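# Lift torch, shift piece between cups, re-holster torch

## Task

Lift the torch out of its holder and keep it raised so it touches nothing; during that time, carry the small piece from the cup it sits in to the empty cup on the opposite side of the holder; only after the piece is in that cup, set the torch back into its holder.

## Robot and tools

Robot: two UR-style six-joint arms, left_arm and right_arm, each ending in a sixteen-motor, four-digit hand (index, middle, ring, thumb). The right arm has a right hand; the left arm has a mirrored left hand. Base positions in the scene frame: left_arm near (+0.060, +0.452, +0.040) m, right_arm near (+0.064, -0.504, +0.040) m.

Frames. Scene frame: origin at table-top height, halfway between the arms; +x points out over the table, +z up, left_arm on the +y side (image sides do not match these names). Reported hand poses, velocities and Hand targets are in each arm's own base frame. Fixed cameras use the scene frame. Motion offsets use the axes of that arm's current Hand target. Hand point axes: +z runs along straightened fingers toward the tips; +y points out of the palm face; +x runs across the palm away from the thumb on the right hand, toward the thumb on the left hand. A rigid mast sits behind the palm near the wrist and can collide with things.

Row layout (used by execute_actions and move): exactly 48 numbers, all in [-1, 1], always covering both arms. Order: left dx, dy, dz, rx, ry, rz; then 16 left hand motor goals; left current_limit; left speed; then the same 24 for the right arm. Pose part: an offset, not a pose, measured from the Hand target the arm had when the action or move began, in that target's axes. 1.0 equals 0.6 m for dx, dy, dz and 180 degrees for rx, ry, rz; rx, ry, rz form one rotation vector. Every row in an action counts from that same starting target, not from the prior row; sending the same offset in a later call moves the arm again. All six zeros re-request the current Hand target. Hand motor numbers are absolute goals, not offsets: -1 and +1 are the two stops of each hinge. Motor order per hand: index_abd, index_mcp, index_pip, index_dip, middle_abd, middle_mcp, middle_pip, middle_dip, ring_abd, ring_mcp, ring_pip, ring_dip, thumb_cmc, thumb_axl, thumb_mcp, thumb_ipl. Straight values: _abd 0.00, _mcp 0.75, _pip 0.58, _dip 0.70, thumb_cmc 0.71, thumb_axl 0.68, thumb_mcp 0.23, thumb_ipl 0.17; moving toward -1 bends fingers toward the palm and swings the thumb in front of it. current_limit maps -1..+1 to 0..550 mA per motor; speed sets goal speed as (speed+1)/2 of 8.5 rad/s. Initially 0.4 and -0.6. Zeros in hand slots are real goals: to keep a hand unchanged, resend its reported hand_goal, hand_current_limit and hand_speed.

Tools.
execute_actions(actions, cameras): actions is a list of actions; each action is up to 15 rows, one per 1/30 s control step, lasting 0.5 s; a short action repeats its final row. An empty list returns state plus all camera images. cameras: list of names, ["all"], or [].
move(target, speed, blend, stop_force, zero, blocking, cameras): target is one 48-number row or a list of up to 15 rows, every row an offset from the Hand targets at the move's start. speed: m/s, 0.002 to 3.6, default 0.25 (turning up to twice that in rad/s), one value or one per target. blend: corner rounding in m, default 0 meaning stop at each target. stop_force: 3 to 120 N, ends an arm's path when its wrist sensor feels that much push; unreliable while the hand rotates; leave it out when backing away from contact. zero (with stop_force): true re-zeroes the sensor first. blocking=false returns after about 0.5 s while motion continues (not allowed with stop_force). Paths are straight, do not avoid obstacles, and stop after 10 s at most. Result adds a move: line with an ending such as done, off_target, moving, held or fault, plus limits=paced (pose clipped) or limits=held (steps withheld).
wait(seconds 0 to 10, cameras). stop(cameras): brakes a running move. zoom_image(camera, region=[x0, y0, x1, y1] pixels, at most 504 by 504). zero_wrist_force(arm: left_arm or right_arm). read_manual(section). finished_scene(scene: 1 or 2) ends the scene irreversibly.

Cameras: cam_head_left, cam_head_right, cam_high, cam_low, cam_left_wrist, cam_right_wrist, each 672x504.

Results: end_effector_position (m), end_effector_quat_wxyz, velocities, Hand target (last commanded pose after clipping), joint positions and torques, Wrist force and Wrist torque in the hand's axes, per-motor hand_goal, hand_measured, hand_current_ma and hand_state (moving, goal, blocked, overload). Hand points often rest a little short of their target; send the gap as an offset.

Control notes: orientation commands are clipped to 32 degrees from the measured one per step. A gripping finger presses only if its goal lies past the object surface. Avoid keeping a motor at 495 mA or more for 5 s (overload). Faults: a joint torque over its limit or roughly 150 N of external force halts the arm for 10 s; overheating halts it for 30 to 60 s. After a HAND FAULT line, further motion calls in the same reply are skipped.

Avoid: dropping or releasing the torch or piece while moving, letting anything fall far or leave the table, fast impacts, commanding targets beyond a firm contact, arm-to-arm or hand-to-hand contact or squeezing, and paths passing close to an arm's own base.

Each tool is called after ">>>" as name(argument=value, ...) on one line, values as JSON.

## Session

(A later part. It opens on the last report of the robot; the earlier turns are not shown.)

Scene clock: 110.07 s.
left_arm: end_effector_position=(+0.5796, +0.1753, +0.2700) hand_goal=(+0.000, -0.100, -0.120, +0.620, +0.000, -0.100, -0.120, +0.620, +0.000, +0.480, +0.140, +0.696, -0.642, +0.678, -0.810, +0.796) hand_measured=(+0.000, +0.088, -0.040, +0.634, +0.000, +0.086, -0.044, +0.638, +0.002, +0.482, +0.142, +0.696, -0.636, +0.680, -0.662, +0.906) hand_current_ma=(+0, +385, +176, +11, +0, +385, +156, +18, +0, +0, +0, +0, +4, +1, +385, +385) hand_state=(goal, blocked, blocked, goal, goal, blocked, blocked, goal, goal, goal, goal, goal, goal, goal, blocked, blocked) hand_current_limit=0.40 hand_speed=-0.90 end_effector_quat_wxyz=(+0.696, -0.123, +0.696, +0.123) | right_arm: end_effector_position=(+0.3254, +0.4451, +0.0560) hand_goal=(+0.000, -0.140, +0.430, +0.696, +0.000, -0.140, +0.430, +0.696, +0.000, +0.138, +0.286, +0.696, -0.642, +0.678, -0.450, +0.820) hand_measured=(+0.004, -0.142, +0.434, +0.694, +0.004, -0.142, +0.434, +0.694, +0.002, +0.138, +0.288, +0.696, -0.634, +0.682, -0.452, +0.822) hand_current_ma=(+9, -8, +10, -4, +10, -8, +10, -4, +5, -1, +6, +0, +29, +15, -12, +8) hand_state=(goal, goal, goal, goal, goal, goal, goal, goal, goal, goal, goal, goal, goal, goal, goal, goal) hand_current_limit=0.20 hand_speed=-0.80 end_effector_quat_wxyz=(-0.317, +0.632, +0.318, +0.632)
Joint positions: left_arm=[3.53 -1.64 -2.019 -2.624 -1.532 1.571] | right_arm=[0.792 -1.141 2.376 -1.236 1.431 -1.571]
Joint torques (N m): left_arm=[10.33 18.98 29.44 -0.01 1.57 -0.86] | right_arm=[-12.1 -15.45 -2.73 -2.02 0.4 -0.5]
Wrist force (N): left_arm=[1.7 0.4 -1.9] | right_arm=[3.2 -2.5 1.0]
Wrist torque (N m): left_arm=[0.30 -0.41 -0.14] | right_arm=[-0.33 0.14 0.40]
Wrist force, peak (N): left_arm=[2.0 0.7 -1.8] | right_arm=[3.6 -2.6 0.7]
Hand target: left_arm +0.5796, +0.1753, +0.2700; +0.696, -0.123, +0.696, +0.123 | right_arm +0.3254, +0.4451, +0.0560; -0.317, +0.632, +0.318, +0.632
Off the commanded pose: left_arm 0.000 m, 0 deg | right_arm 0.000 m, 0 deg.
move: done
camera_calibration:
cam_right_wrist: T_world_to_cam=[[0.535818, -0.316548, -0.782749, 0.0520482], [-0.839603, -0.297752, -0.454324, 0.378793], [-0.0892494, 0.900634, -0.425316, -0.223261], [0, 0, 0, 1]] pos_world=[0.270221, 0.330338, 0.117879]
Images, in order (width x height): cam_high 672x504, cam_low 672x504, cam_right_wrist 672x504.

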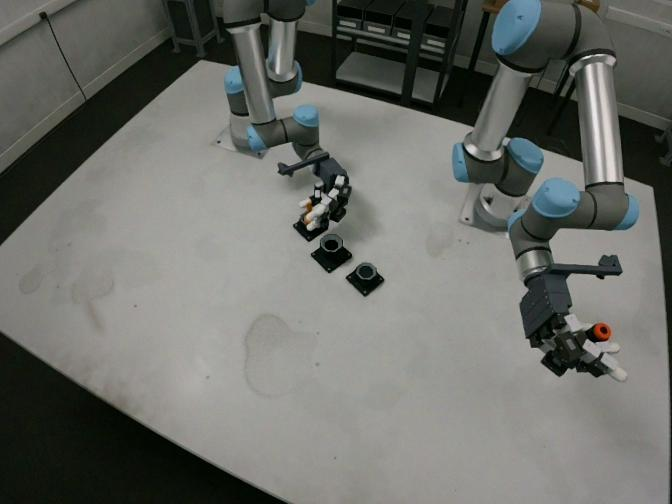

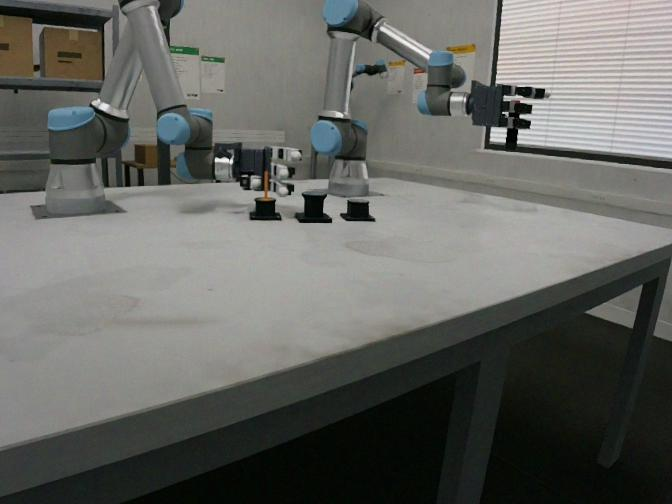

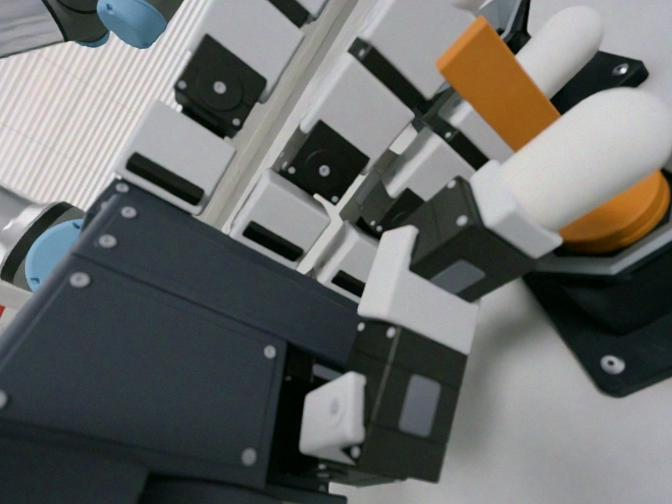

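>>> move(target=[[0,0,0,0,0,0,0,-0.10,-0.12,0.62,0,-0.10,-0.12,0.62,0,0.48,0.14,0.696,-0.642,0.678,-0.81,0.796,0.4,-0.9,0.2333,0,0,0,0,0,0,-0.14,0.43,0.696,0,-0.14,0.43,0.696,0,0.138,0.286,0.696,-0.642,0.678,-0.45,0.82,0.2,-0.8],[0,0,0,0,0,0,0,-0.10,-0.12,0.62,0,-0.10,-0.12,0.62,0,0.48,0.14,0.696,-0.642,0.678,-0.81,0.796,0.4,-0.9,0.4233,0.2984,-0.1060,-0.0928,0,0,0,-0.14,0.43,0.696,0,-0.14,0.43,0.696,0,0.138,0.286,0.696,-0.642,0.678,-0.45,0.82,0.2,-0.8],[0,-0.5331,-0.1881,0.1806,0,0,0,-0.10,-0.12,0.62,0,-0.10,-0.12,0.62,0,0.48,0.14,0.696,-0.642,0.678,-0.81,0.796,0.4,-0.9,0.4233,0.5968,-0.2120,-0.1856,0,0,0,-0.14,0.43,0.696,0,-0.14,0.43,0.696,0,0.138,0.286,0.696,-0.642,0.678,-0.45,0.82,0.2,-0.8],[0,-0.8817,-0.6330,0.3611,0,0,0,-0.10,-0.12,0.62,0,-0.10,-0.12,0.62,0,0.48,0.14,0.696,-0.642,0.678,-0.81,0.796,0.4,-0.9,0.4233,0.5968,-0.2120,-0.1856,0,0,0,-0.14,0.43,0.696,0,-0.14,0.43,0.696,0,0.138,0.286,0.696,-0.642,0.678,-0.45,0.82,0.2,-0.8]], speed=[0.15,0.3,0.3,0.3], blend=[0.03,0.03,0.05,0], cameras=["all"])

>>> zoom_image(camera="cam_left_wrist", region=[0, 200, 260, 460])

>>> zoom_image(camera="cam_low", region=[240, 110, 380, 230])

>>> zoom_image(camera="cam_high", region=[270, 150, 410, 290])

Scene clock: 116.73 s.
left_arm: end_effector_position=(+0.4040, -0.4516, +0.2700) hand_goal=(+0.000, -0.100, -0.120, +0.620, +0.000, -0.100, -0.120, +0.620, +0.000, +0.480, +0.140, +0.696, -0.642, +0.678, -0.810, +0.796) hand_measured=(+0.000, +0.088, -0.040, +0.634, +0.000, +0.086, -0.044, +0.638, +0.002, +0.482, +0.142, +0.696, -0.636, +0.680, -0.662, +0.906) hand_current_ma=(+0, +385, +176, +11, +0, +385, +156, +18, +0, +0, +0, +0, +4, +1, +385, +385) hand_state=(goal, blocked, blocked, goal, goal, blocked, blocked, goal, goal, goal, goal, goal, goal, goal, blocked, blocked) hand_current_limit=0.40 hand_speed=-0.90 end_effector_quat_wxyz=(+0.653, +0.270, +0.653, -0.270) | right_arm: end_effector_position=(+0.5369, +0.1295, +0.3101) hand_goal=(+0.000, -0.140, +0.430, +0.696, +0.000, -0.140, +0.430, +0.696, +0.000, +0.138, +0.286, +0.696, -0.642, +0.678, -0.450, +0.820) hand_measured=(+0.004, -0.142, +0.434, +0.694, +0.004, -0.142, +0.434, +0.694, +0.002, +0.138, +0.288, +0.696, -0.634, +0.682, -0.452, +0.822) hand_current_ma=(+9, -7, +10, -4, +10, -7, +10, -4, +5, -1, +6, +0, +29, +15, -12, +8) hand_state=(goal, goal, goal, goal, goal, goal, goal, goal, goal, goal, goal, goal, goal, goal, goal, goal) hand_current_limit=0.20 hand_speed=-0.80 end_effector_quat_wxyz=(-0.123, +0.696, +0.123, +0.696)
Joint positions: left_arm=[2.395 -1.641 -2.018 -2.624 -1.533 1.571] | right_arm=[-0.008 -1.741 2.13 -0.39 1.214 -1.571]
Joint torques (N m): left_arm=[-12.93 17.93 29.19 -0.36 -2.74 1.37] | right_arm=[-13.28 -1.72 -30.92 -3.44 -2.26 0.91]
Wrist force (N): left_arm=[1.4 0.5 -1.4] | right_arm=[2.7 -2.7 0.4]
Wrist torque (N m): left_arm=[0.27 -0.36 -0.11] | right_arm=[-0.30 0.24 0.38]
Wrist force, peak (N): left_arm=[1.9 1.5 -1.4] | right_arm=[3.3 -3.1 0.6]
Hand target: left_arm +0.4039, -0.4518, +0.2700; +0.653, +0.270, +0.653, -0.270 | right_arm +0.5369, +0.1295, +0.3101; -0.123, +0.696, +0.123, +0.696
Off the commanded pose: left_arm 0.000 m, 0 deg | right_arm 0.000 m, 0 deg.
move: done
camera_calibration:
cam_left_wrist: T_world_to_cam=[[-0.429177, -0.474113, 0.768781, -0.275892], [-0.891437, 0.0853059, -0.445042, 0.482549], [0.145419, -0.876322, -0.459254, -0.203512], [0, 0, 0, 1]] pos_world=[0.34135, -0.35031, 0.333391]
cam_right_wrist: T_world_to_cam=[[0.273134, -0.559168, -0.78277, 0.210111], [-0.864745, 0.213769, -0.454443, 0.525058], [0.421442, 0.801021, -0.42515, -0.0733843], [0, 0, 0, 1]] pos_world=[0.427581, 0.0640282, 0.371878]

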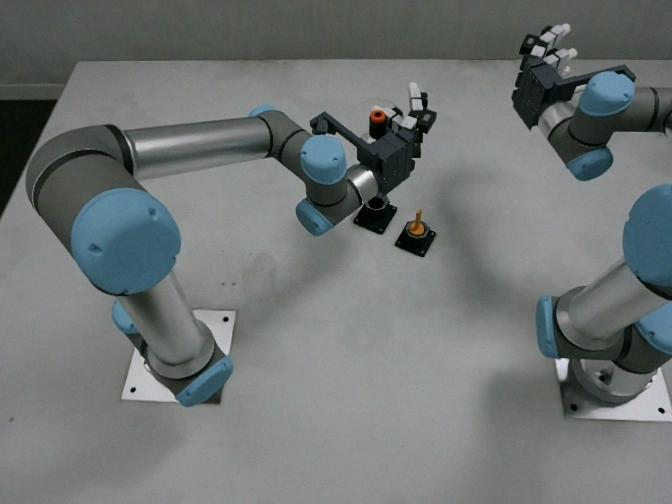

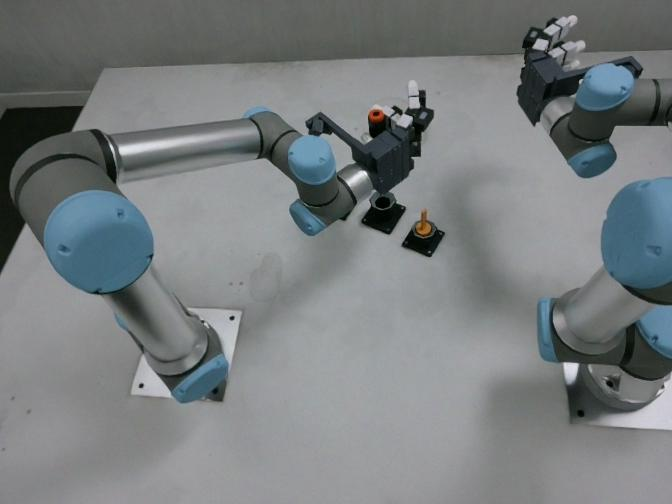

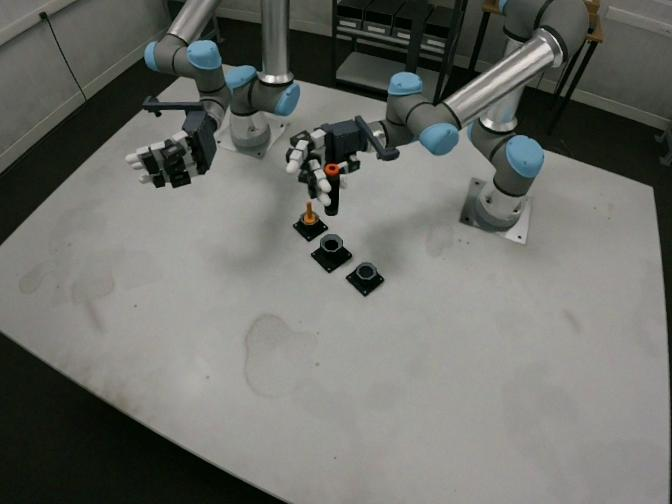

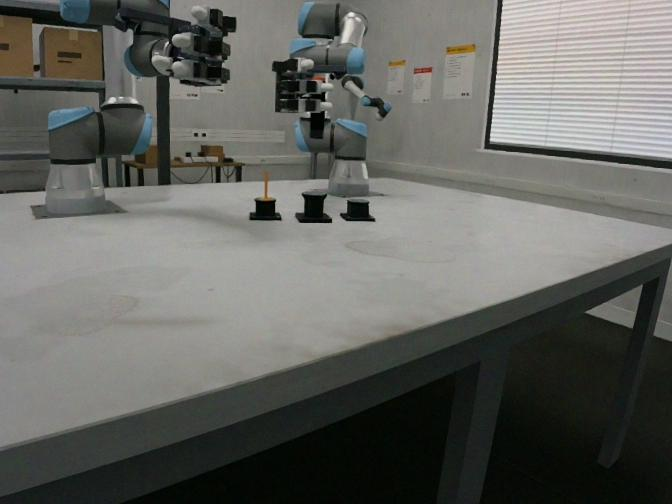

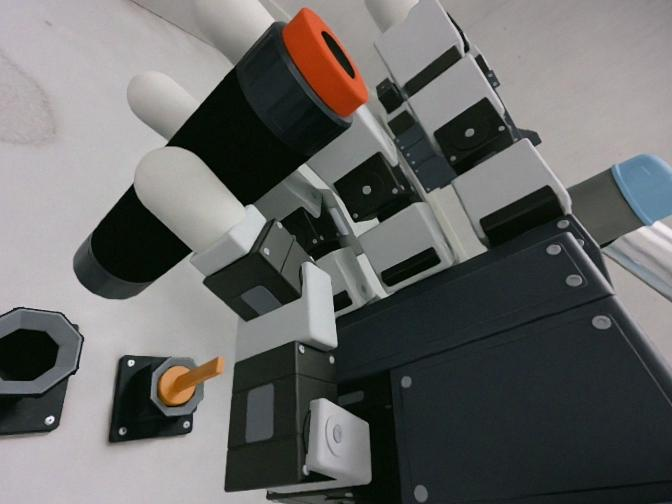

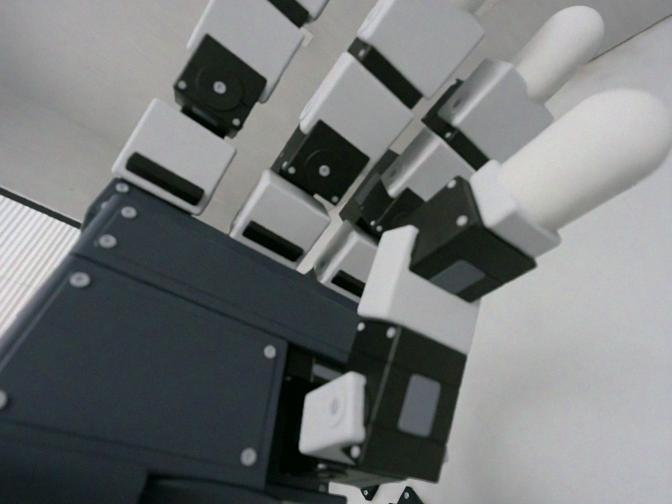

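Scaled by 1.938 from the camera's 672x504 image, which has a finer 960x720 frame.

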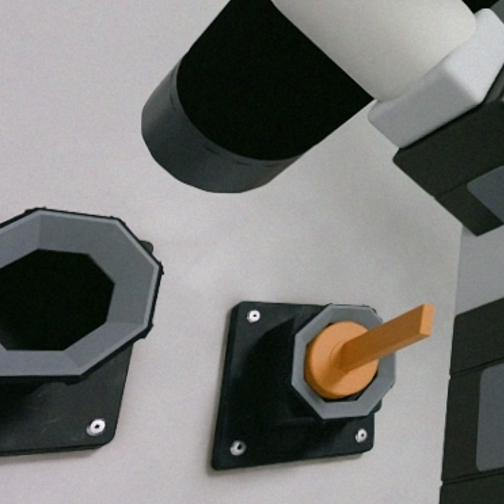

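Scaled by 3.600 from the camera's 672x504 image, which has a finer 960x720 frame.

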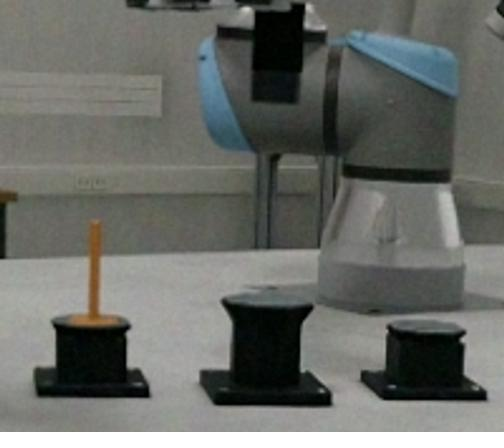

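Scaled by 3.600 from the camera's 672x504 image, which has a finer 960x720 frame.

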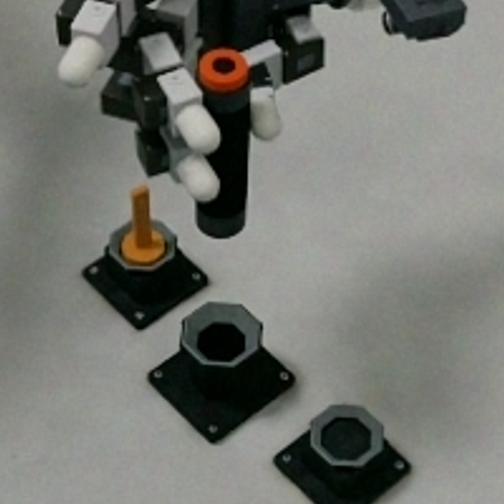

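>>> move(target=[0.225,0,0,0,0,0,0,-0.10,-0.12,0.62,0,-0.10,-0.12,0.62,0,0.48,0.14,0.696,-0.642,0.678,-0.81,0.796,0.4,-0.9,0,0,0,0,0,0,0,-0.14,0.43,0.696,0,-0.14,0.43,0.696,0,0.138,0.286,0.696,-0.642,0.678,-0.45,0.82,0.2,-0.8], speed=0.12, cameras=["cam_low","cam_high","cam_left_wrist"])

>>> zoom_image(camera="cam_low", region=[260, 130, 360, 230])

>>> zoom_image(camera="cam_high", region=[280, 190, 380, 290])

>>> zoom_image(camera="cam_left_wrist", region=[0, 150, 260, 410])

Scene clock: 119.33 s.
left_arm: end_effector_position=(+0.4039, -0.4518, +0.1351) hand_goal=(+0.000, -0.100, -0.120, +0.620, +0.000, -0.100, -0.120, +0.620, +0.000, +0.480, +0.140, +0.696, -0.642, +0.678, -0.810, +0.796) hand_measured=(+0.000, +0.088, -0.040, +0.634, +0.000, +0.086, -0.044, +0.638, +0.002, +0.482, +0.142, +0.696, -0.636, +0.680, -0.662, +0.906) hand_current_ma=(+0, +385, +176, +11, +0, +385, +156, +18, +0, +0, +0, +0, +4, +1, +385, +385) hand_state=(goal, blocked, blocked, goal, goal, blocked, blocked, goal, goal, goal, goal, goal, goal, goal, blocked, blocked) hand_current_limit=0.40 hand_speed=-0.90 end_effector_quat_wxyz=(+0.653, +0.270, +0.653, -0.270) | right_arm: end_effector_position=(+0.5369, +0.1295, +0.3101) hand_goal=(+0.000, -0.140, +0.430, +0.696, +0.000, -0.140, +0.430, +0.696, +0.000, +0.138, +0.286, +0.696, -0.642, +0.678, -0.450, +0.820) hand_measured=(+0.004, -0.142, +0.434, +0.694, +0.004, -0.142, +0.434, +0.694, +0.002, +0.138, +0.288, +0.696, -0.634, +0.682, -0.452, +0.822) hand_current_ma=(+9, -7, +10, -4, +10, -7, +10, -4, +5, -1, +6, +0, +29, +15, -12, +8) hand_state=(goal, goal, goal, goal, goal, goal, goal, goal, goal, goal, goal, goal, goal, goal, goal, goal) hand_current_limit=0.20 hand_speed=-0.80 end_effector_quat_wxyz=(-0.123, +0.696, +0.123, +0.696)
Joint positions: left_arm=[2.395 -1.882 -2.17 -2.232 -1.533 1.571] | right_arm=[-0.008 -1.741 2.13 -0.39 1.214 -1.571]
Joint torques (N m): left_arm=[-9.4 22.91 9.95 4.37 1.82 1.74] | right_arm=[-13.58 -1.68 -31.43 -3.26 -2.1 0.86]
Wrist force (N): left_arm=[1.7 0.3 -1.6] | right_arm=[2.8 -2.3 0.5]
Wrist torque (N m): left_arm=[0.28 -0.40 -0.08] | right_arm=[-0.27 0.22 0.40]
Wrist force, peak (N): left_arm=[2.4 0.2 -1.8] | right_arm=[3.1 -2.8 0.3]
Hand target: left_arm +0.4039, -0.4518, +0.1350; +0.653, +0.270, +0.653, -0.270 | right_arm +0.5369, +0.1295, +0.3101; -0.123, +0.696, +0.123, +0.696
Off the commanded pose: left_arm 0.000 m, 0 deg | right_arm 0.000 m, 0 deg.
move: done
camera_calibration:
cam_left_wrist: T_world_to_cam=[[-0.429273, -0.474029, 0.768779, -0.172259], [-0.891423, 0.0855067, -0.445032, 0.422505], [0.145223, -0.876347, -0.459266, -0.265567], [0, 0, 0, 1]] pos_world=[0.341251, -0.350511, 0.198491]
Images, in order (width x height): cam_high 672x504, cam_low 672x504, cam_left_wrist 672x504.

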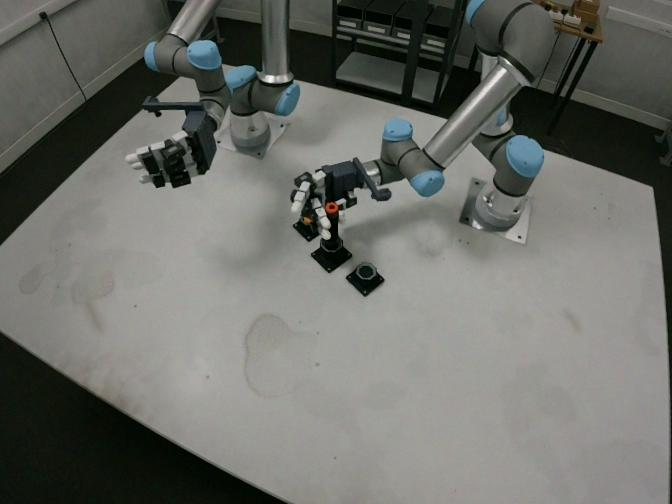

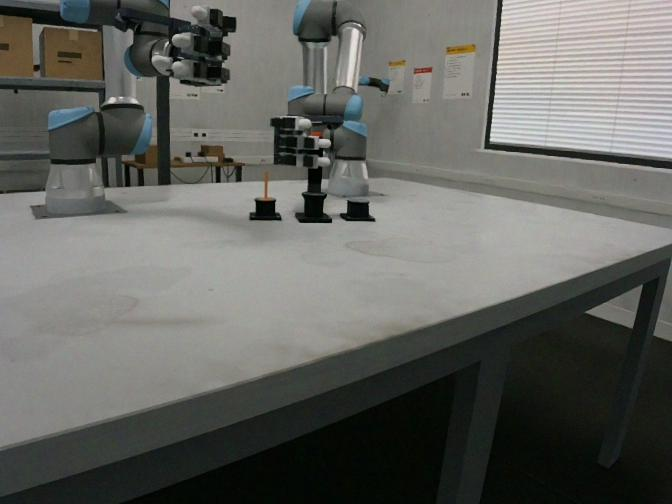

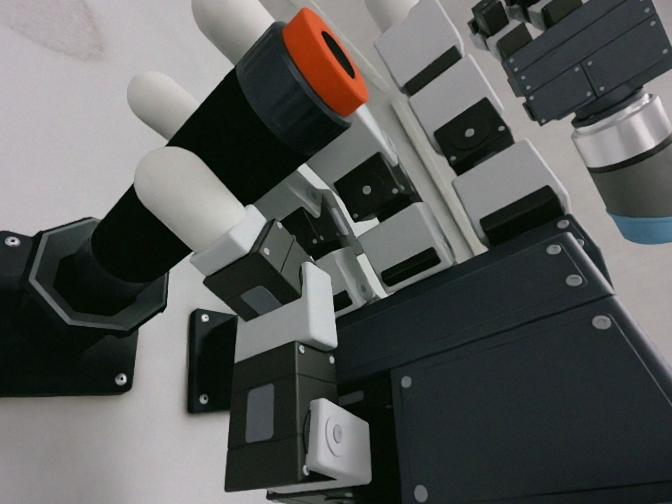

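Scaled by 5.040 from the camera's 672x504 image, which has a finer 960x720 frame.

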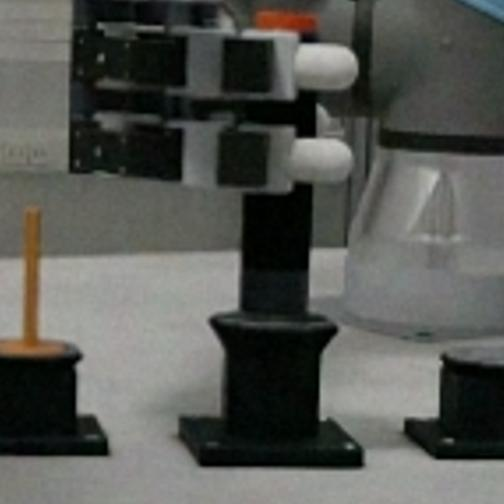

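Scaled by 5.040 from the camera's 672x504 image, which has a finer 960x720 frame.

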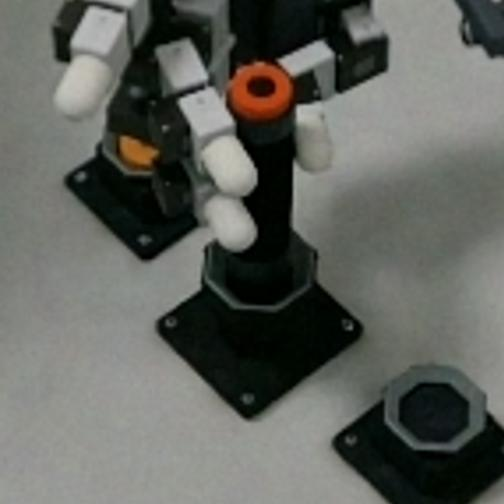

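Scaled by 1.938 from the camera's 672x504 image, which has a finer 960x720 frame.

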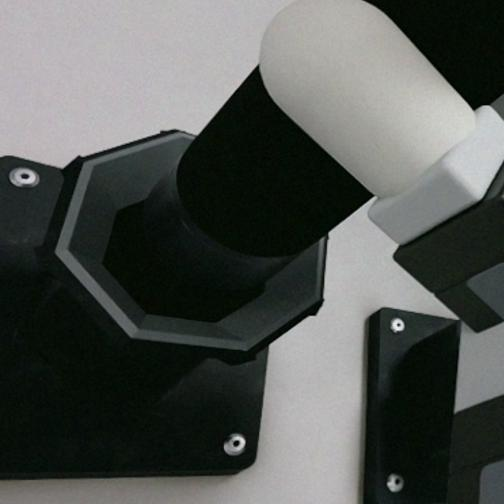

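>>> move(target=[0.105,0,0,0,0,0,0,-0.10,-0.12,0.62,0,-0.10,-0.12,0.62,0,0.48,0.14,0.696,-0.642,0.678,-0.81,0.796,0.4,-0.9,0,0,0,0,0,0,0,-0.14,0.43,0.696,0,-0.14,0.43,0.696,0,0.138,0.286,0.696,-0.642,0.678,-0.45,0.82,0.2,-0.8], speed=0.035, stop_force=10, cameras=["cam_low","cam_high","cam_left_wrist"])

>>> zoom_image(camera="cam_high", region=[280, 190, 380, 290])

Scene clock: 122.93 s.
left_arm: end_effector_position=(+0.4039, -0.4518, +0.0720) hand_goal=(+0.000, -0.100, -0.120, +0.620, +0.000, -0.100, -0.120, +0.620, +0.000, +0.480, +0.140, +0.696, -0.642, +0.678, -0.810, +0.796) hand_measured=(+0.000, +0.088, -0.040, +0.634, +0.000, +0.086, -0.044, +0.638, +0.002, +0.482, +0.142, +0.696, -0.636, +0.680, -0.662, +0.906) hand_current_ma=(+0, +385, +176, +11, +0, +385, +156, +18, +0, +0, +0, +0, +4, +1, +385, +385) hand_state=(goal, blocked, blocked, goal, goal, blocked, blocked, goal, goal, goal, goal, goal, goal, goal, blocked, blocked) hand_current_limit=0.40 hand_speed=-0.90 end_effector_quat_wxyz=(+0.653, +0.270, +0.653, -0.270) | right_arm: end_effector_position=(+0.5369, +0.1295, +0.3101) hand_goal=(+0.000, -0.140, +0.430, +0.696, +0.000, -0.140, +0.430, +0.696, +0.000, +0.138, +0.286, +0.696, -0.642, +0.678, -0.450, +0.820) hand_measured=(+0.004, -0.142, +0.434, +0.694, +0.004, -0.142, +0.434, +0.694, +0.002, +0.138, +0.288, +0.696, -0.634, +0.682, -0.452, +0.822) hand_current_ma=(+9, -7, +10, -4, +10, -7, +10, -4, +5, -1, +6, +0, +29, +15, -12, +8) hand_state=(goal, goal, goal, goal, goal, goal, goal, goal, goal, goal, goal, goal, goal, goal, goal, goal) hand_current_limit=0.20 hand_speed=-0.80 end_effector_quat_wxyz=(-0.123, +0.696, +0.123, +0.696)
Joint positions: left_arm=[2.395 -2.035 -2.199 -2.049 -1.533 1.571] | right_arm=[-0.008 -1.741 2.13 -0.39 1.214 -1.571]
Joint torques (N m): left_arm=[-13.05 25.33 6.49 3.98 -0.71 1.84] | right_arm=[-12.7 -1.29 -31.17 -3.35 -2.12 0.84]
Wrist force (N): left_arm=[1.3 0.2 -1.4] | right_arm=[2.8 -2.7 0.4]
Wrist torque (N m): left_arm=[0.24 -0.43 -0.06] | right_arm=[-0.31 0.23 0.38]
Wrist force, peak (N): left_arm=[2.1 0.7 -1.8] | right_arm=[3.2 -2.6 0.4]
Hand target: left_arm +0.4039, -0.4518, +0.0720; +0.653, +0.270, +0.653, -0.270 | right_arm +0.5369, +0.1295, +0.3101; -0.123, +0.696, +0.123, +0.696
Off the commanded pose: left_arm 0.000 m, 0 deg | right_arm 0.000 m, 0 deg.
move: done
camera_calibration:
cam_left_wrist: T_world_to_cam=[[-0.429423, -0.474014, 0.768705, -0.123683], [-0.891351, 0.0855855, -0.445161, 0.394444], [0.145223, -0.876348, -0.459265, -0.294547], [0, 0, 0, 1]] pos_world=[0.341251, -0.350511, 0.135392]
Images, in order (width x height): cam_high 672x504, cam_low 672x504, cam_left_wrist 672x504.

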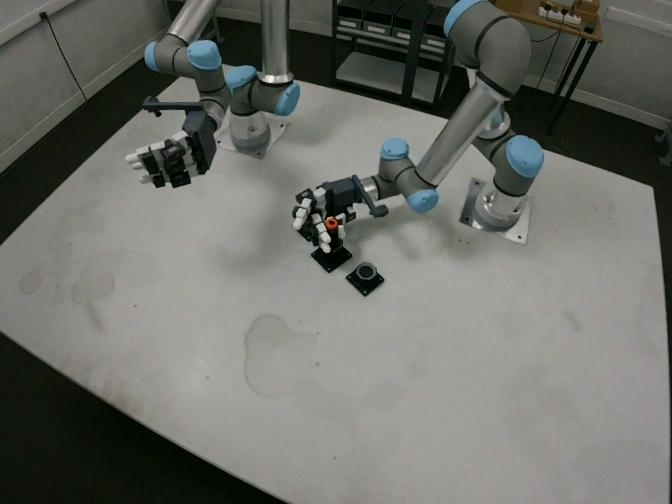

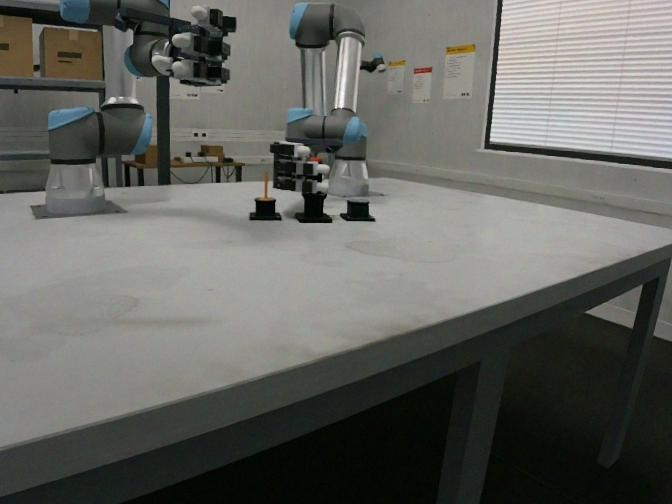

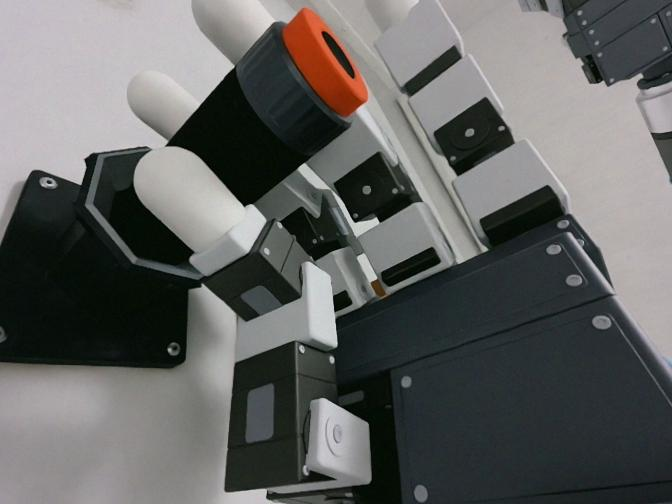

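Scaled by 5.040 from the camera's 672x504 image, which has a finer 960x720 frame.

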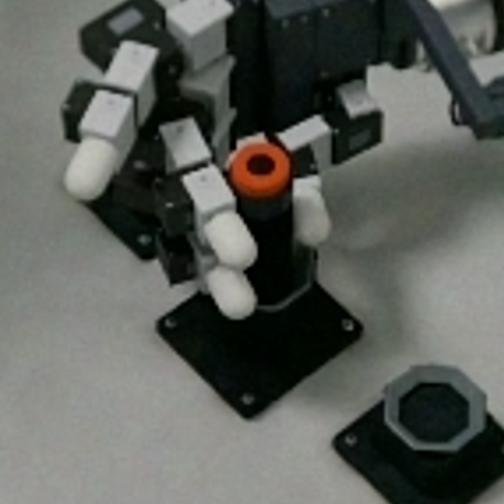

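>>> move(target=[0.0033,0,0,0,0,0,0,-0.10,-0.12,0.62,0,-0.10,-0.12,0.62,0,0.48,0.14,0.696,-0.642,0.678,-0.81,0.796,0.4,-0.9,0,0,0,0,0,0,0,-0.14,0.43,0.696,0,-0.14,0.43,0.696,0,0.138,0.286,0.696,-0.642,0.678,-0.45,0.82,0.2,-0.8], speed=0.01, stop_force=4, cameras=["cam_low"])

>>> zoom_image(camera="cam_low", region=[240, 130, 340, 230])

Scene clock: 126.50 s.
left_arm: end_effector_position=(+0.4039, -0.4518, +0.0715) hand_goal=(+0.000, -0.100, -0.120, +0.620, +0.000, -0.100, -0.120, +0.620, +0.000, +0.480, +0.140, +0.696, -0.642, +0.678, -0.810, +0.796) hand_measured=(-0.006, +0.088, -0.040, +0.634, -0.006, +0.086, -0.044, +0.638, +0.002, +0.482, +0.142, +0.696, -0.640, +0.680, -0.662, +0.906) hand_current_ma=(-3, +385, +176, +11, -2, +385, +156, +18, +0, +0, +0, +0, +1, +1, +385, +385) hand_state=(goal, blocked, blocked, goal, goal, blocked, blocked, goal, goal, goal, goal, goal, goal, goal, blocked, blocked) hand_current_limit=0.40 hand_speed=-0.90 end_effector_quat_wxyz=(+0.653, +0.270, +0.653, -0.270) | right_arm: end_effector_position=(+0.5369, +0.1295, +0.3101) hand_goal=(+0.000, -0.140, +0.430, +0.696, +0.000, -0.140, +0.430, +0.696, +0.000, +0.138, +0.286, +0.696, -0.642, +0.678, -0.450, +0.820) hand_measured=(+0.004, -0.142, +0.434, +0.694, +0.004, -0.142, +0.434, +0.694, +0.002, +0.138, +0.288, +0.696, -0.634, +0.682, -0.452, +0.822) hand_current_ma=(+9, -7, +10, -4, +10, -7, +10, -4, +5, -1, +6, +0, +29, +15, -12, +8) hand_state=(goal, goal, goal, goal, goal, goal, goal, goal, goal, goal, goal, goal, goal, goal, goal, goal) hand_current_limit=0.20 hand_speed=-0.80 end_effector_quat_wxyz=(-0.123, +0.696, +0.123, +0.696)
Joint positions: left_arm=[2.395 -2.036 -2.199 -2.048 -1.533 1.571] | right_arm=[-0.008 -1.741 2.13 -0.39 1.214 -1.571]
Joint torques (N m): left_arm=[-12.13 39.19 11.85 -1.11 -2.14 1.02] | right_arm=[-12.89 -2.14 -30.96 -3.28 -2.08 0.91]
Wrist force (N): left_arm=[-1.7 0.2 -1.2] | right_arm=[3.1 -2.7 0.3]
Wrist torque (N m): left_arm=[0.30 -0.42 -0.09] | right_arm=[-0.30 0.19 0.41]
Wrist force, peak (N): left_arm=[-3.6 -0.2 -0.7] | right_arm=[3.1 -2.8 0.4]
Hand target: left_arm +0.4039, -0.4518, +0.0715; +0.653, +0.270, +0.653, -0.270 (not the last commanded pose) | right_arm +0.5369, +0.1295, +0.3101; -0.123, +0.696, +0.123, +0.696
Off the commanded pose: left_arm 0.001 m, 0 deg | right_arm 0.000 m, 0 deg.
move: contact (left_arm)
Images, in order (width x height): cam_low 672x504.

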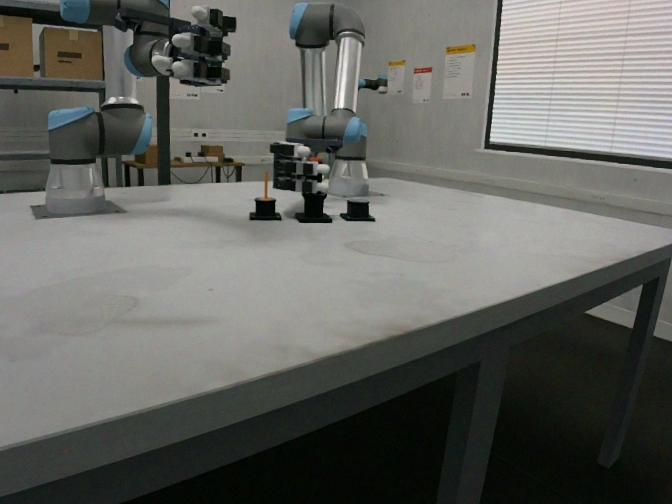

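Scaled by 5.040 from the camera's 672x504 image, which has a finer 960x720 frame.

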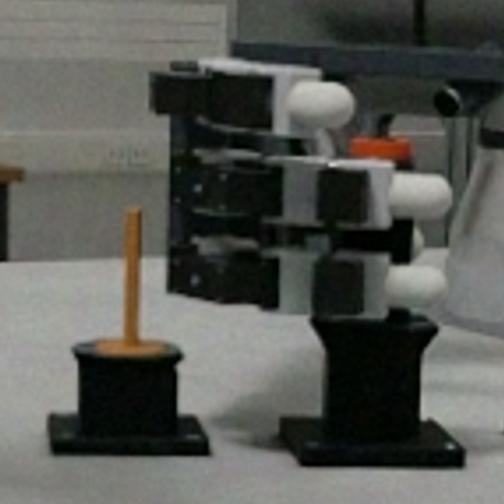

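>>> move(target=[[0,0,0,0,0,0,0,0.096,-0.007,0.696,0,0.096,-0.007,0.696,0,0.48,0.14,0.696,-0.642,0.678,-0.652,0.924,0.4,-0.92,0,0,0,0,0,0,0,-0.14,0.43,0.696,0,-0.14,0.43,0.696,0,0.138,0.286,0.696,-0.642,0.678,-0.45,0.82,0.2,-0.8],[0,0,0,0,0,0,0,0.20,0.02,0.696,0,0.20,0.02,0.696,0,0.48,0.14,0.696,-0.642,0.678,-0.55,0.924,0.4,-0.9,0,0,0,0,0,0,0,-0.14,0.43,0.696,0,-0.14,0.43,0.696,0,0.138,0.286,0.696,-0.642,0.678,-0.45,0.82,0.2,-0.8],[0,0,0,0,0,0,0,0.34,0.14,0.696,0,0.34,0.14,0.696,0,0.48,0.14,0.696,-0.642,0.678,-0.40,0.84,0.4,-0.8,0,0,0,0,0,0,0,-0.14,0.43,0.696,0,-0.14,0.43,0.696,0,0.138,0.286,0.696,-0.642,0.678,-0.45,0.82,0.2,-0.8]], speed=0.1, cameras=["cam_low","cam_high"])

>>> zoom_image(camera="cam_low", region=[240, 130, 340, 230])

>>> zoom_image(camera="cam_high", region=[280, 190, 380, 290])

Scene clock: 129.50 s.
left_arm: end_effector_position=(+0.4039, -0.4518, +0.0715) hand_goal=(+0.000, +0.340, +0.140, +0.696, +0.000, +0.340, +0.140, +0.696, +0.000, +0.480, +0.140, +0.696, -0.642, +0.678, -0.400, +0.840) hand_measured=(+0.002, +0.338, +0.138, +0.696, +0.002, +0.338, +0.138, +0.694, +0.002, +0.482, +0.142, +0.696, -0.636, +0.680, -0.402, +0.842) hand_current_ma=(+0, -1, -1, +0, +0, -1, -1, +0, +0, +0, +0, +0, +3, +0, -1, +1) hand_state=(goal, goal, goal, goal, goal, goal, goal, goal, goal, goal, goal, goal, goal, goal, goal, goal) hand_current_limit=0.40 hand_speed=-0.80 end_effector_quat_wxyz=(+0.653, +0.270, +0.653, -0.270) | right_arm: end_effector_position=(+0.5369, +0.1295, +0.3101) hand_goal=(+0.000, -0.140, +0.430, +0.696, +0.000, -0.140, +0.430, +0.696, +0.000, +0.138, +0.286, +0.696, -0.642, +0.678, -0.450, +0.820) hand_measured=(+0.004, -0.142, +0.434, +0.694, +0.004, -0.142, +0.434, +0.694, +0.002, +0.138, +0.288, +0.696, -0.634, +0.682, -0.452, +0.822) hand_current_ma=(+9, -7, +10, -4, +10, -7, +10, -4, +5, -1, +6, +0, +29, +15, -12, +8) hand_state=(goal, goal, goal, goal, goal, goal, goal, goal, goal, goal, goal, goal, goal, goal, goal, goal) hand_current_limit=0.20 hand_speed=-0.80 end_effector_quat_wxyz=(-0.123, +0.696, +0.123, +0.696)
Joint positions: left_arm=[2.395 -2.036 -2.199 -2.048 -1.533 1.571] | right_arm=[-0.008 -1.741 2.13 -0.39 1.214 -1.571]
Joint torques (N m): left_arm=[-9.94 39.86 20.98 2.79 -2.16 0.5] | right_arm=[-12.51 -2.1 -31.44 -3.32 -2.12 0.89]
Wrist force (N): left_arm=[0.9 0.3 -1.5] | right_arm=[2.9 -2.6 0.3]
Wrist torque (N m): left_arm=[0.26 -0.38 -0.07] | right_arm=[-0.29 0.22 0.41]
Wrist force, peak (N): left_arm=[0.4 0.2 -2.6] | right_arm=[3.2 -2.7 0.4]
Hand target: left_arm +0.4039, -0.4518, +0.0715; +0.653, +0.270, +0.653, -0.270 | right_arm +0.5369, +0.1295, +0.3101; -0.123, +0.696, +0.123, +0.696
Off the commanded pose: left_arm 0.000 m, 0 deg | right_arm 0.000 m, 0 deg.
move: done
Images, in order (width x height): cam_high 672x504, cam_low 672x504.

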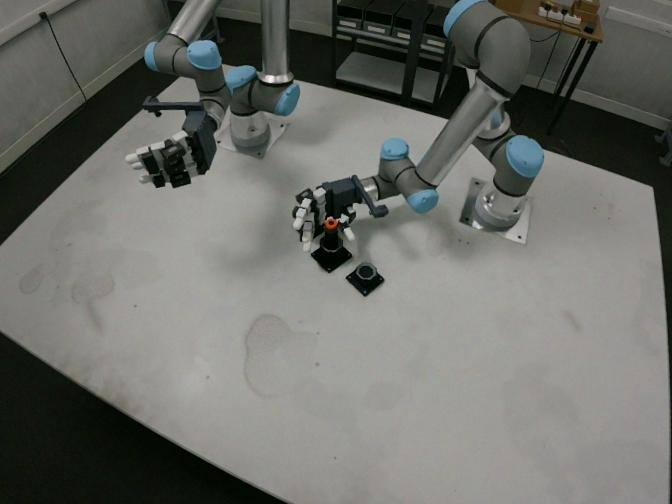

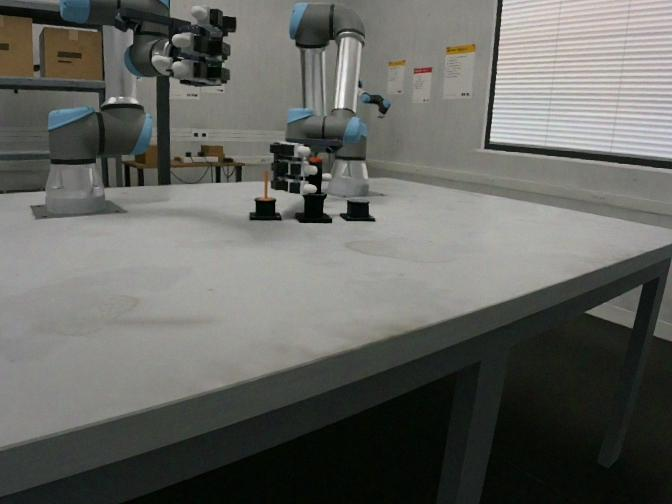

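Scaled by 5.040 from the camera's 672x504 image, which has a finer 960x720 frame.

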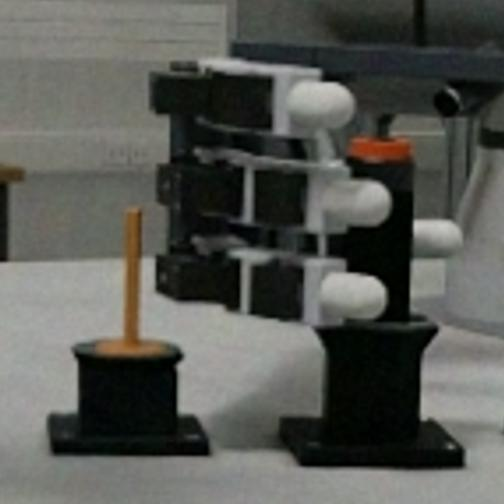

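Scaled by 5.040 from the camera's 672x504 image, which has a finer 960x720 frame.

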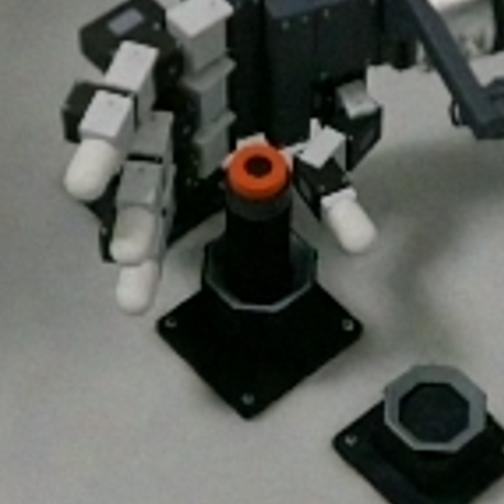

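Released and clear. Raise straight up.

>>> move(target=[-0.33,0,0,0,0,0,0,0.34,0.14,0.696,0,0.34,0.14,0.696,0,0.48,0.14,0.696,-0.642,0.678,-0.40,0.84,0.4,-0.8,0,0,0,0,0,0,0,-0.14,0.43,0.696,0,-0.14,0.43,0.696,0,0.138,0.286,0.696,-0.642,0.678,-0.45,0.82,0.2,-0.8], speed=0.15, cameras=["cam_low","cam_high","cam_left_wrist"])

>>> zoom_image(camera="cam_low", region=[240, 130, 380, 230])

>>> zoom_image(camera="cam_high", region=[280, 190, 400, 310])

Scene clock: 132.17 s.
left_arm: end_effector_position=(+0.4039, -0.4519, +0.2694) hand_goal=(+0.000, +0.340, +0.140, +0.696, +0.000, +0.340, +0.140, +0.696, +0.000, +0.480, +0.140, +0.696, -0.642, +0.678, -0.400, +0.840) hand_measured=(+0.002, +0.338, +0.138, +0.696, +0.002, +0.338, +0.138, +0.694, +0.002, +0.482, +0.142, +0.696, -0.636, +0.680, -0.402, +0.842) hand_current_ma=(+0, -1, -1, +0, +0, -1, -1, +0, +0, +0, +0, +0, +3, +0, -1, +1) hand_state=(goal, goal, goal, goal, goal, goal, goal, goal, goal, goal, goal, goal, goal, goal, goal, goal) hand_current_limit=0.40 hand_speed=-0.80 end_effector_quat_wxyz=(+0.653, +0.270, +0.653, -0.271) | right_arm: end_effector_position=(+0.5369, +0.1295, +0.3101) hand_goal=(+0.000, -0.140, +0.430, +0.696, +0.000, -0.140, +0.430, +0.696, +0.000, +0.138, +0.286, +0.696, -0.642, +0.678, -0.450, +0.820) hand_measured=(+0.004, -0.142, +0.434, +0.694, +0.004, -0.142, +0.434, +0.694, +0.002, +0.138, +0.288, +0.696, -0.634, +0.682, -0.452, +0.822) hand_current_ma=(+9, -7, +10, -4, +10, -7, +10, -4, +5, -1, +6, +0, +29, +15, -12, +8) hand_state=(goal, goal, goal, goal, goal, goal, goal, goal, goal, goal, goal, goal, goal, goal, goal, goal) hand_current_limit=0.20 hand_speed=-0.80 end_effector_quat_wxyz=(-0.123, +0.696, +0.123, +0.696)
Joint positions: left_arm=[2.395 -1.642 -2.019 -2.622 -1.533 1.571] | right_arm=[-0.008 -1.741 2.13 -0.39 1.214 -1.571]
Joint torques (N m): left_arm=[3.07 34.07 30.24 -0.01 -1.9 -1.07] | right_arm=[-12.83 -1.77 -31.02 -3.26 -1.96 1]
Wrist force (N): left_arm=[0.6 0.1 -1.5] | right_arm=[3.0 -2.6 0.6]
Wrist torque (N m): left_arm=[0.24 -0.35 -0.11] | right_arm=[-0.32 0.21 0.41]
Wrist force, peak (N): left_arm=[1.8 0.4 -1.6] | right_arm=[2.9 -2.9 0.3]
Hand target: left_arm +0.4039, -0.4518, +0.2695; +0.653, +0.270, +0.653, -0.270 | right_arm +0.5369, +0.1295, +0.3101; -0.123, +0.696, +0.123, +0.696
Off the commanded pose: left_arm 0.000 m, 0 deg | right_arm 0.000 m, 0 deg.
move: done
camera_calibration:
cam_left_wrist: T_world_to_cam=[[-0.42955, -0.473893, 0.768708, -0.275388], [-0.89129, 0.0855964, -0.44528, 0.482351], [0.145217, -0.876412, -0.459145, -0.204036], [0, 0, 0, 1]] pos_world=[0.341251, -0.350612, 0.332792]
Images, in order (width x height): cam_high 672x504, cam_low 672x504, cam_left_wrist 672x504.

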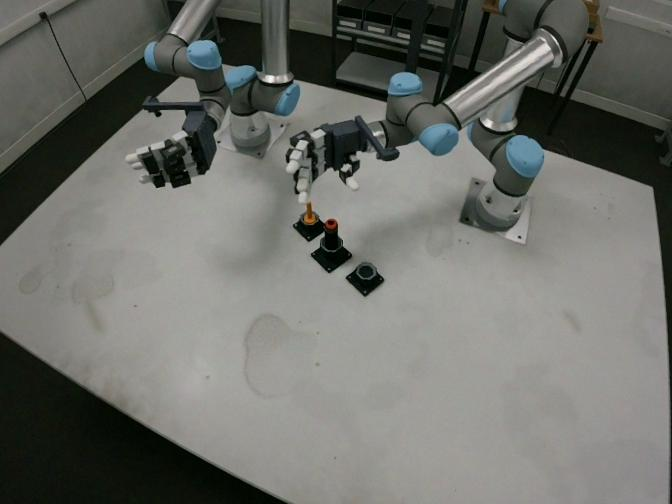

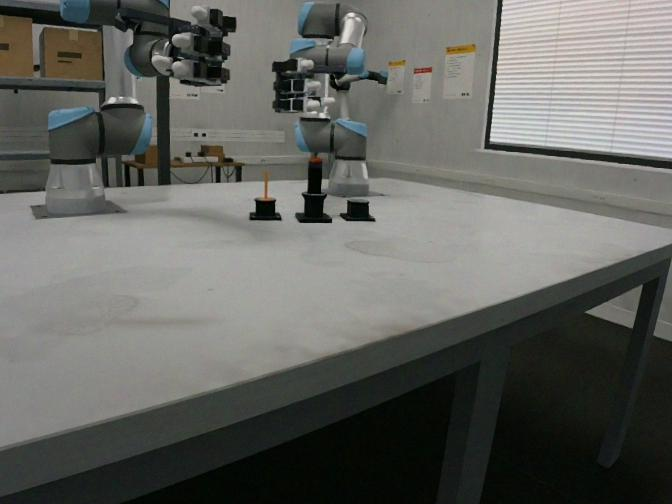

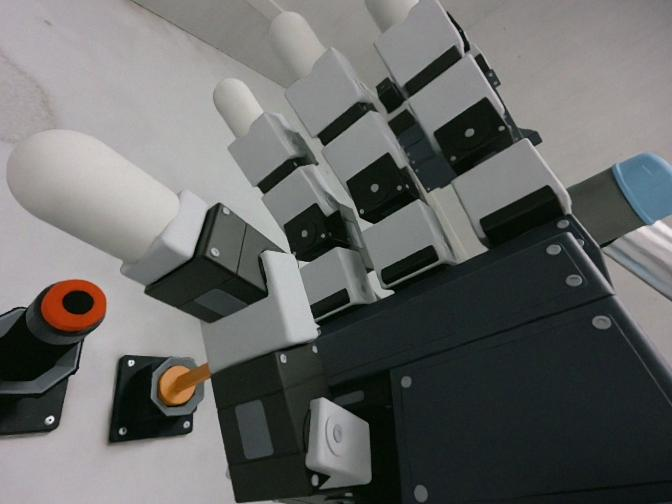

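Scaled by 3.600 from the camera's 672x504 image, which has a finer 960x720 frame.

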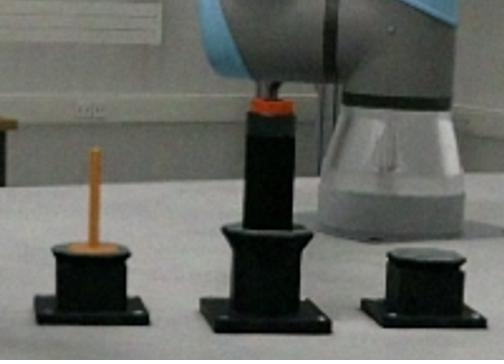

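Scaled by 4.200 from the camera's 672x504 image, which has a finer 960x720 frame.

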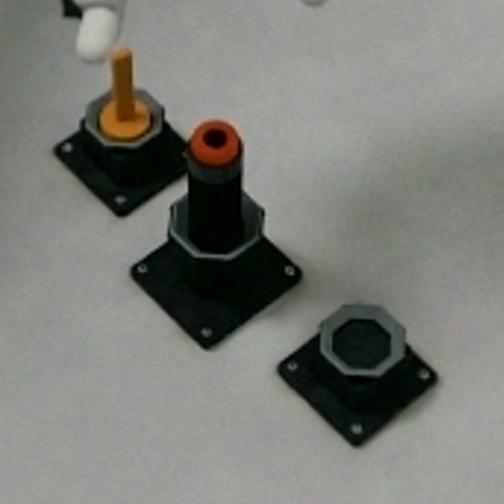

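>>> finished_scene(scene=2)

The scene is finished: the task was done.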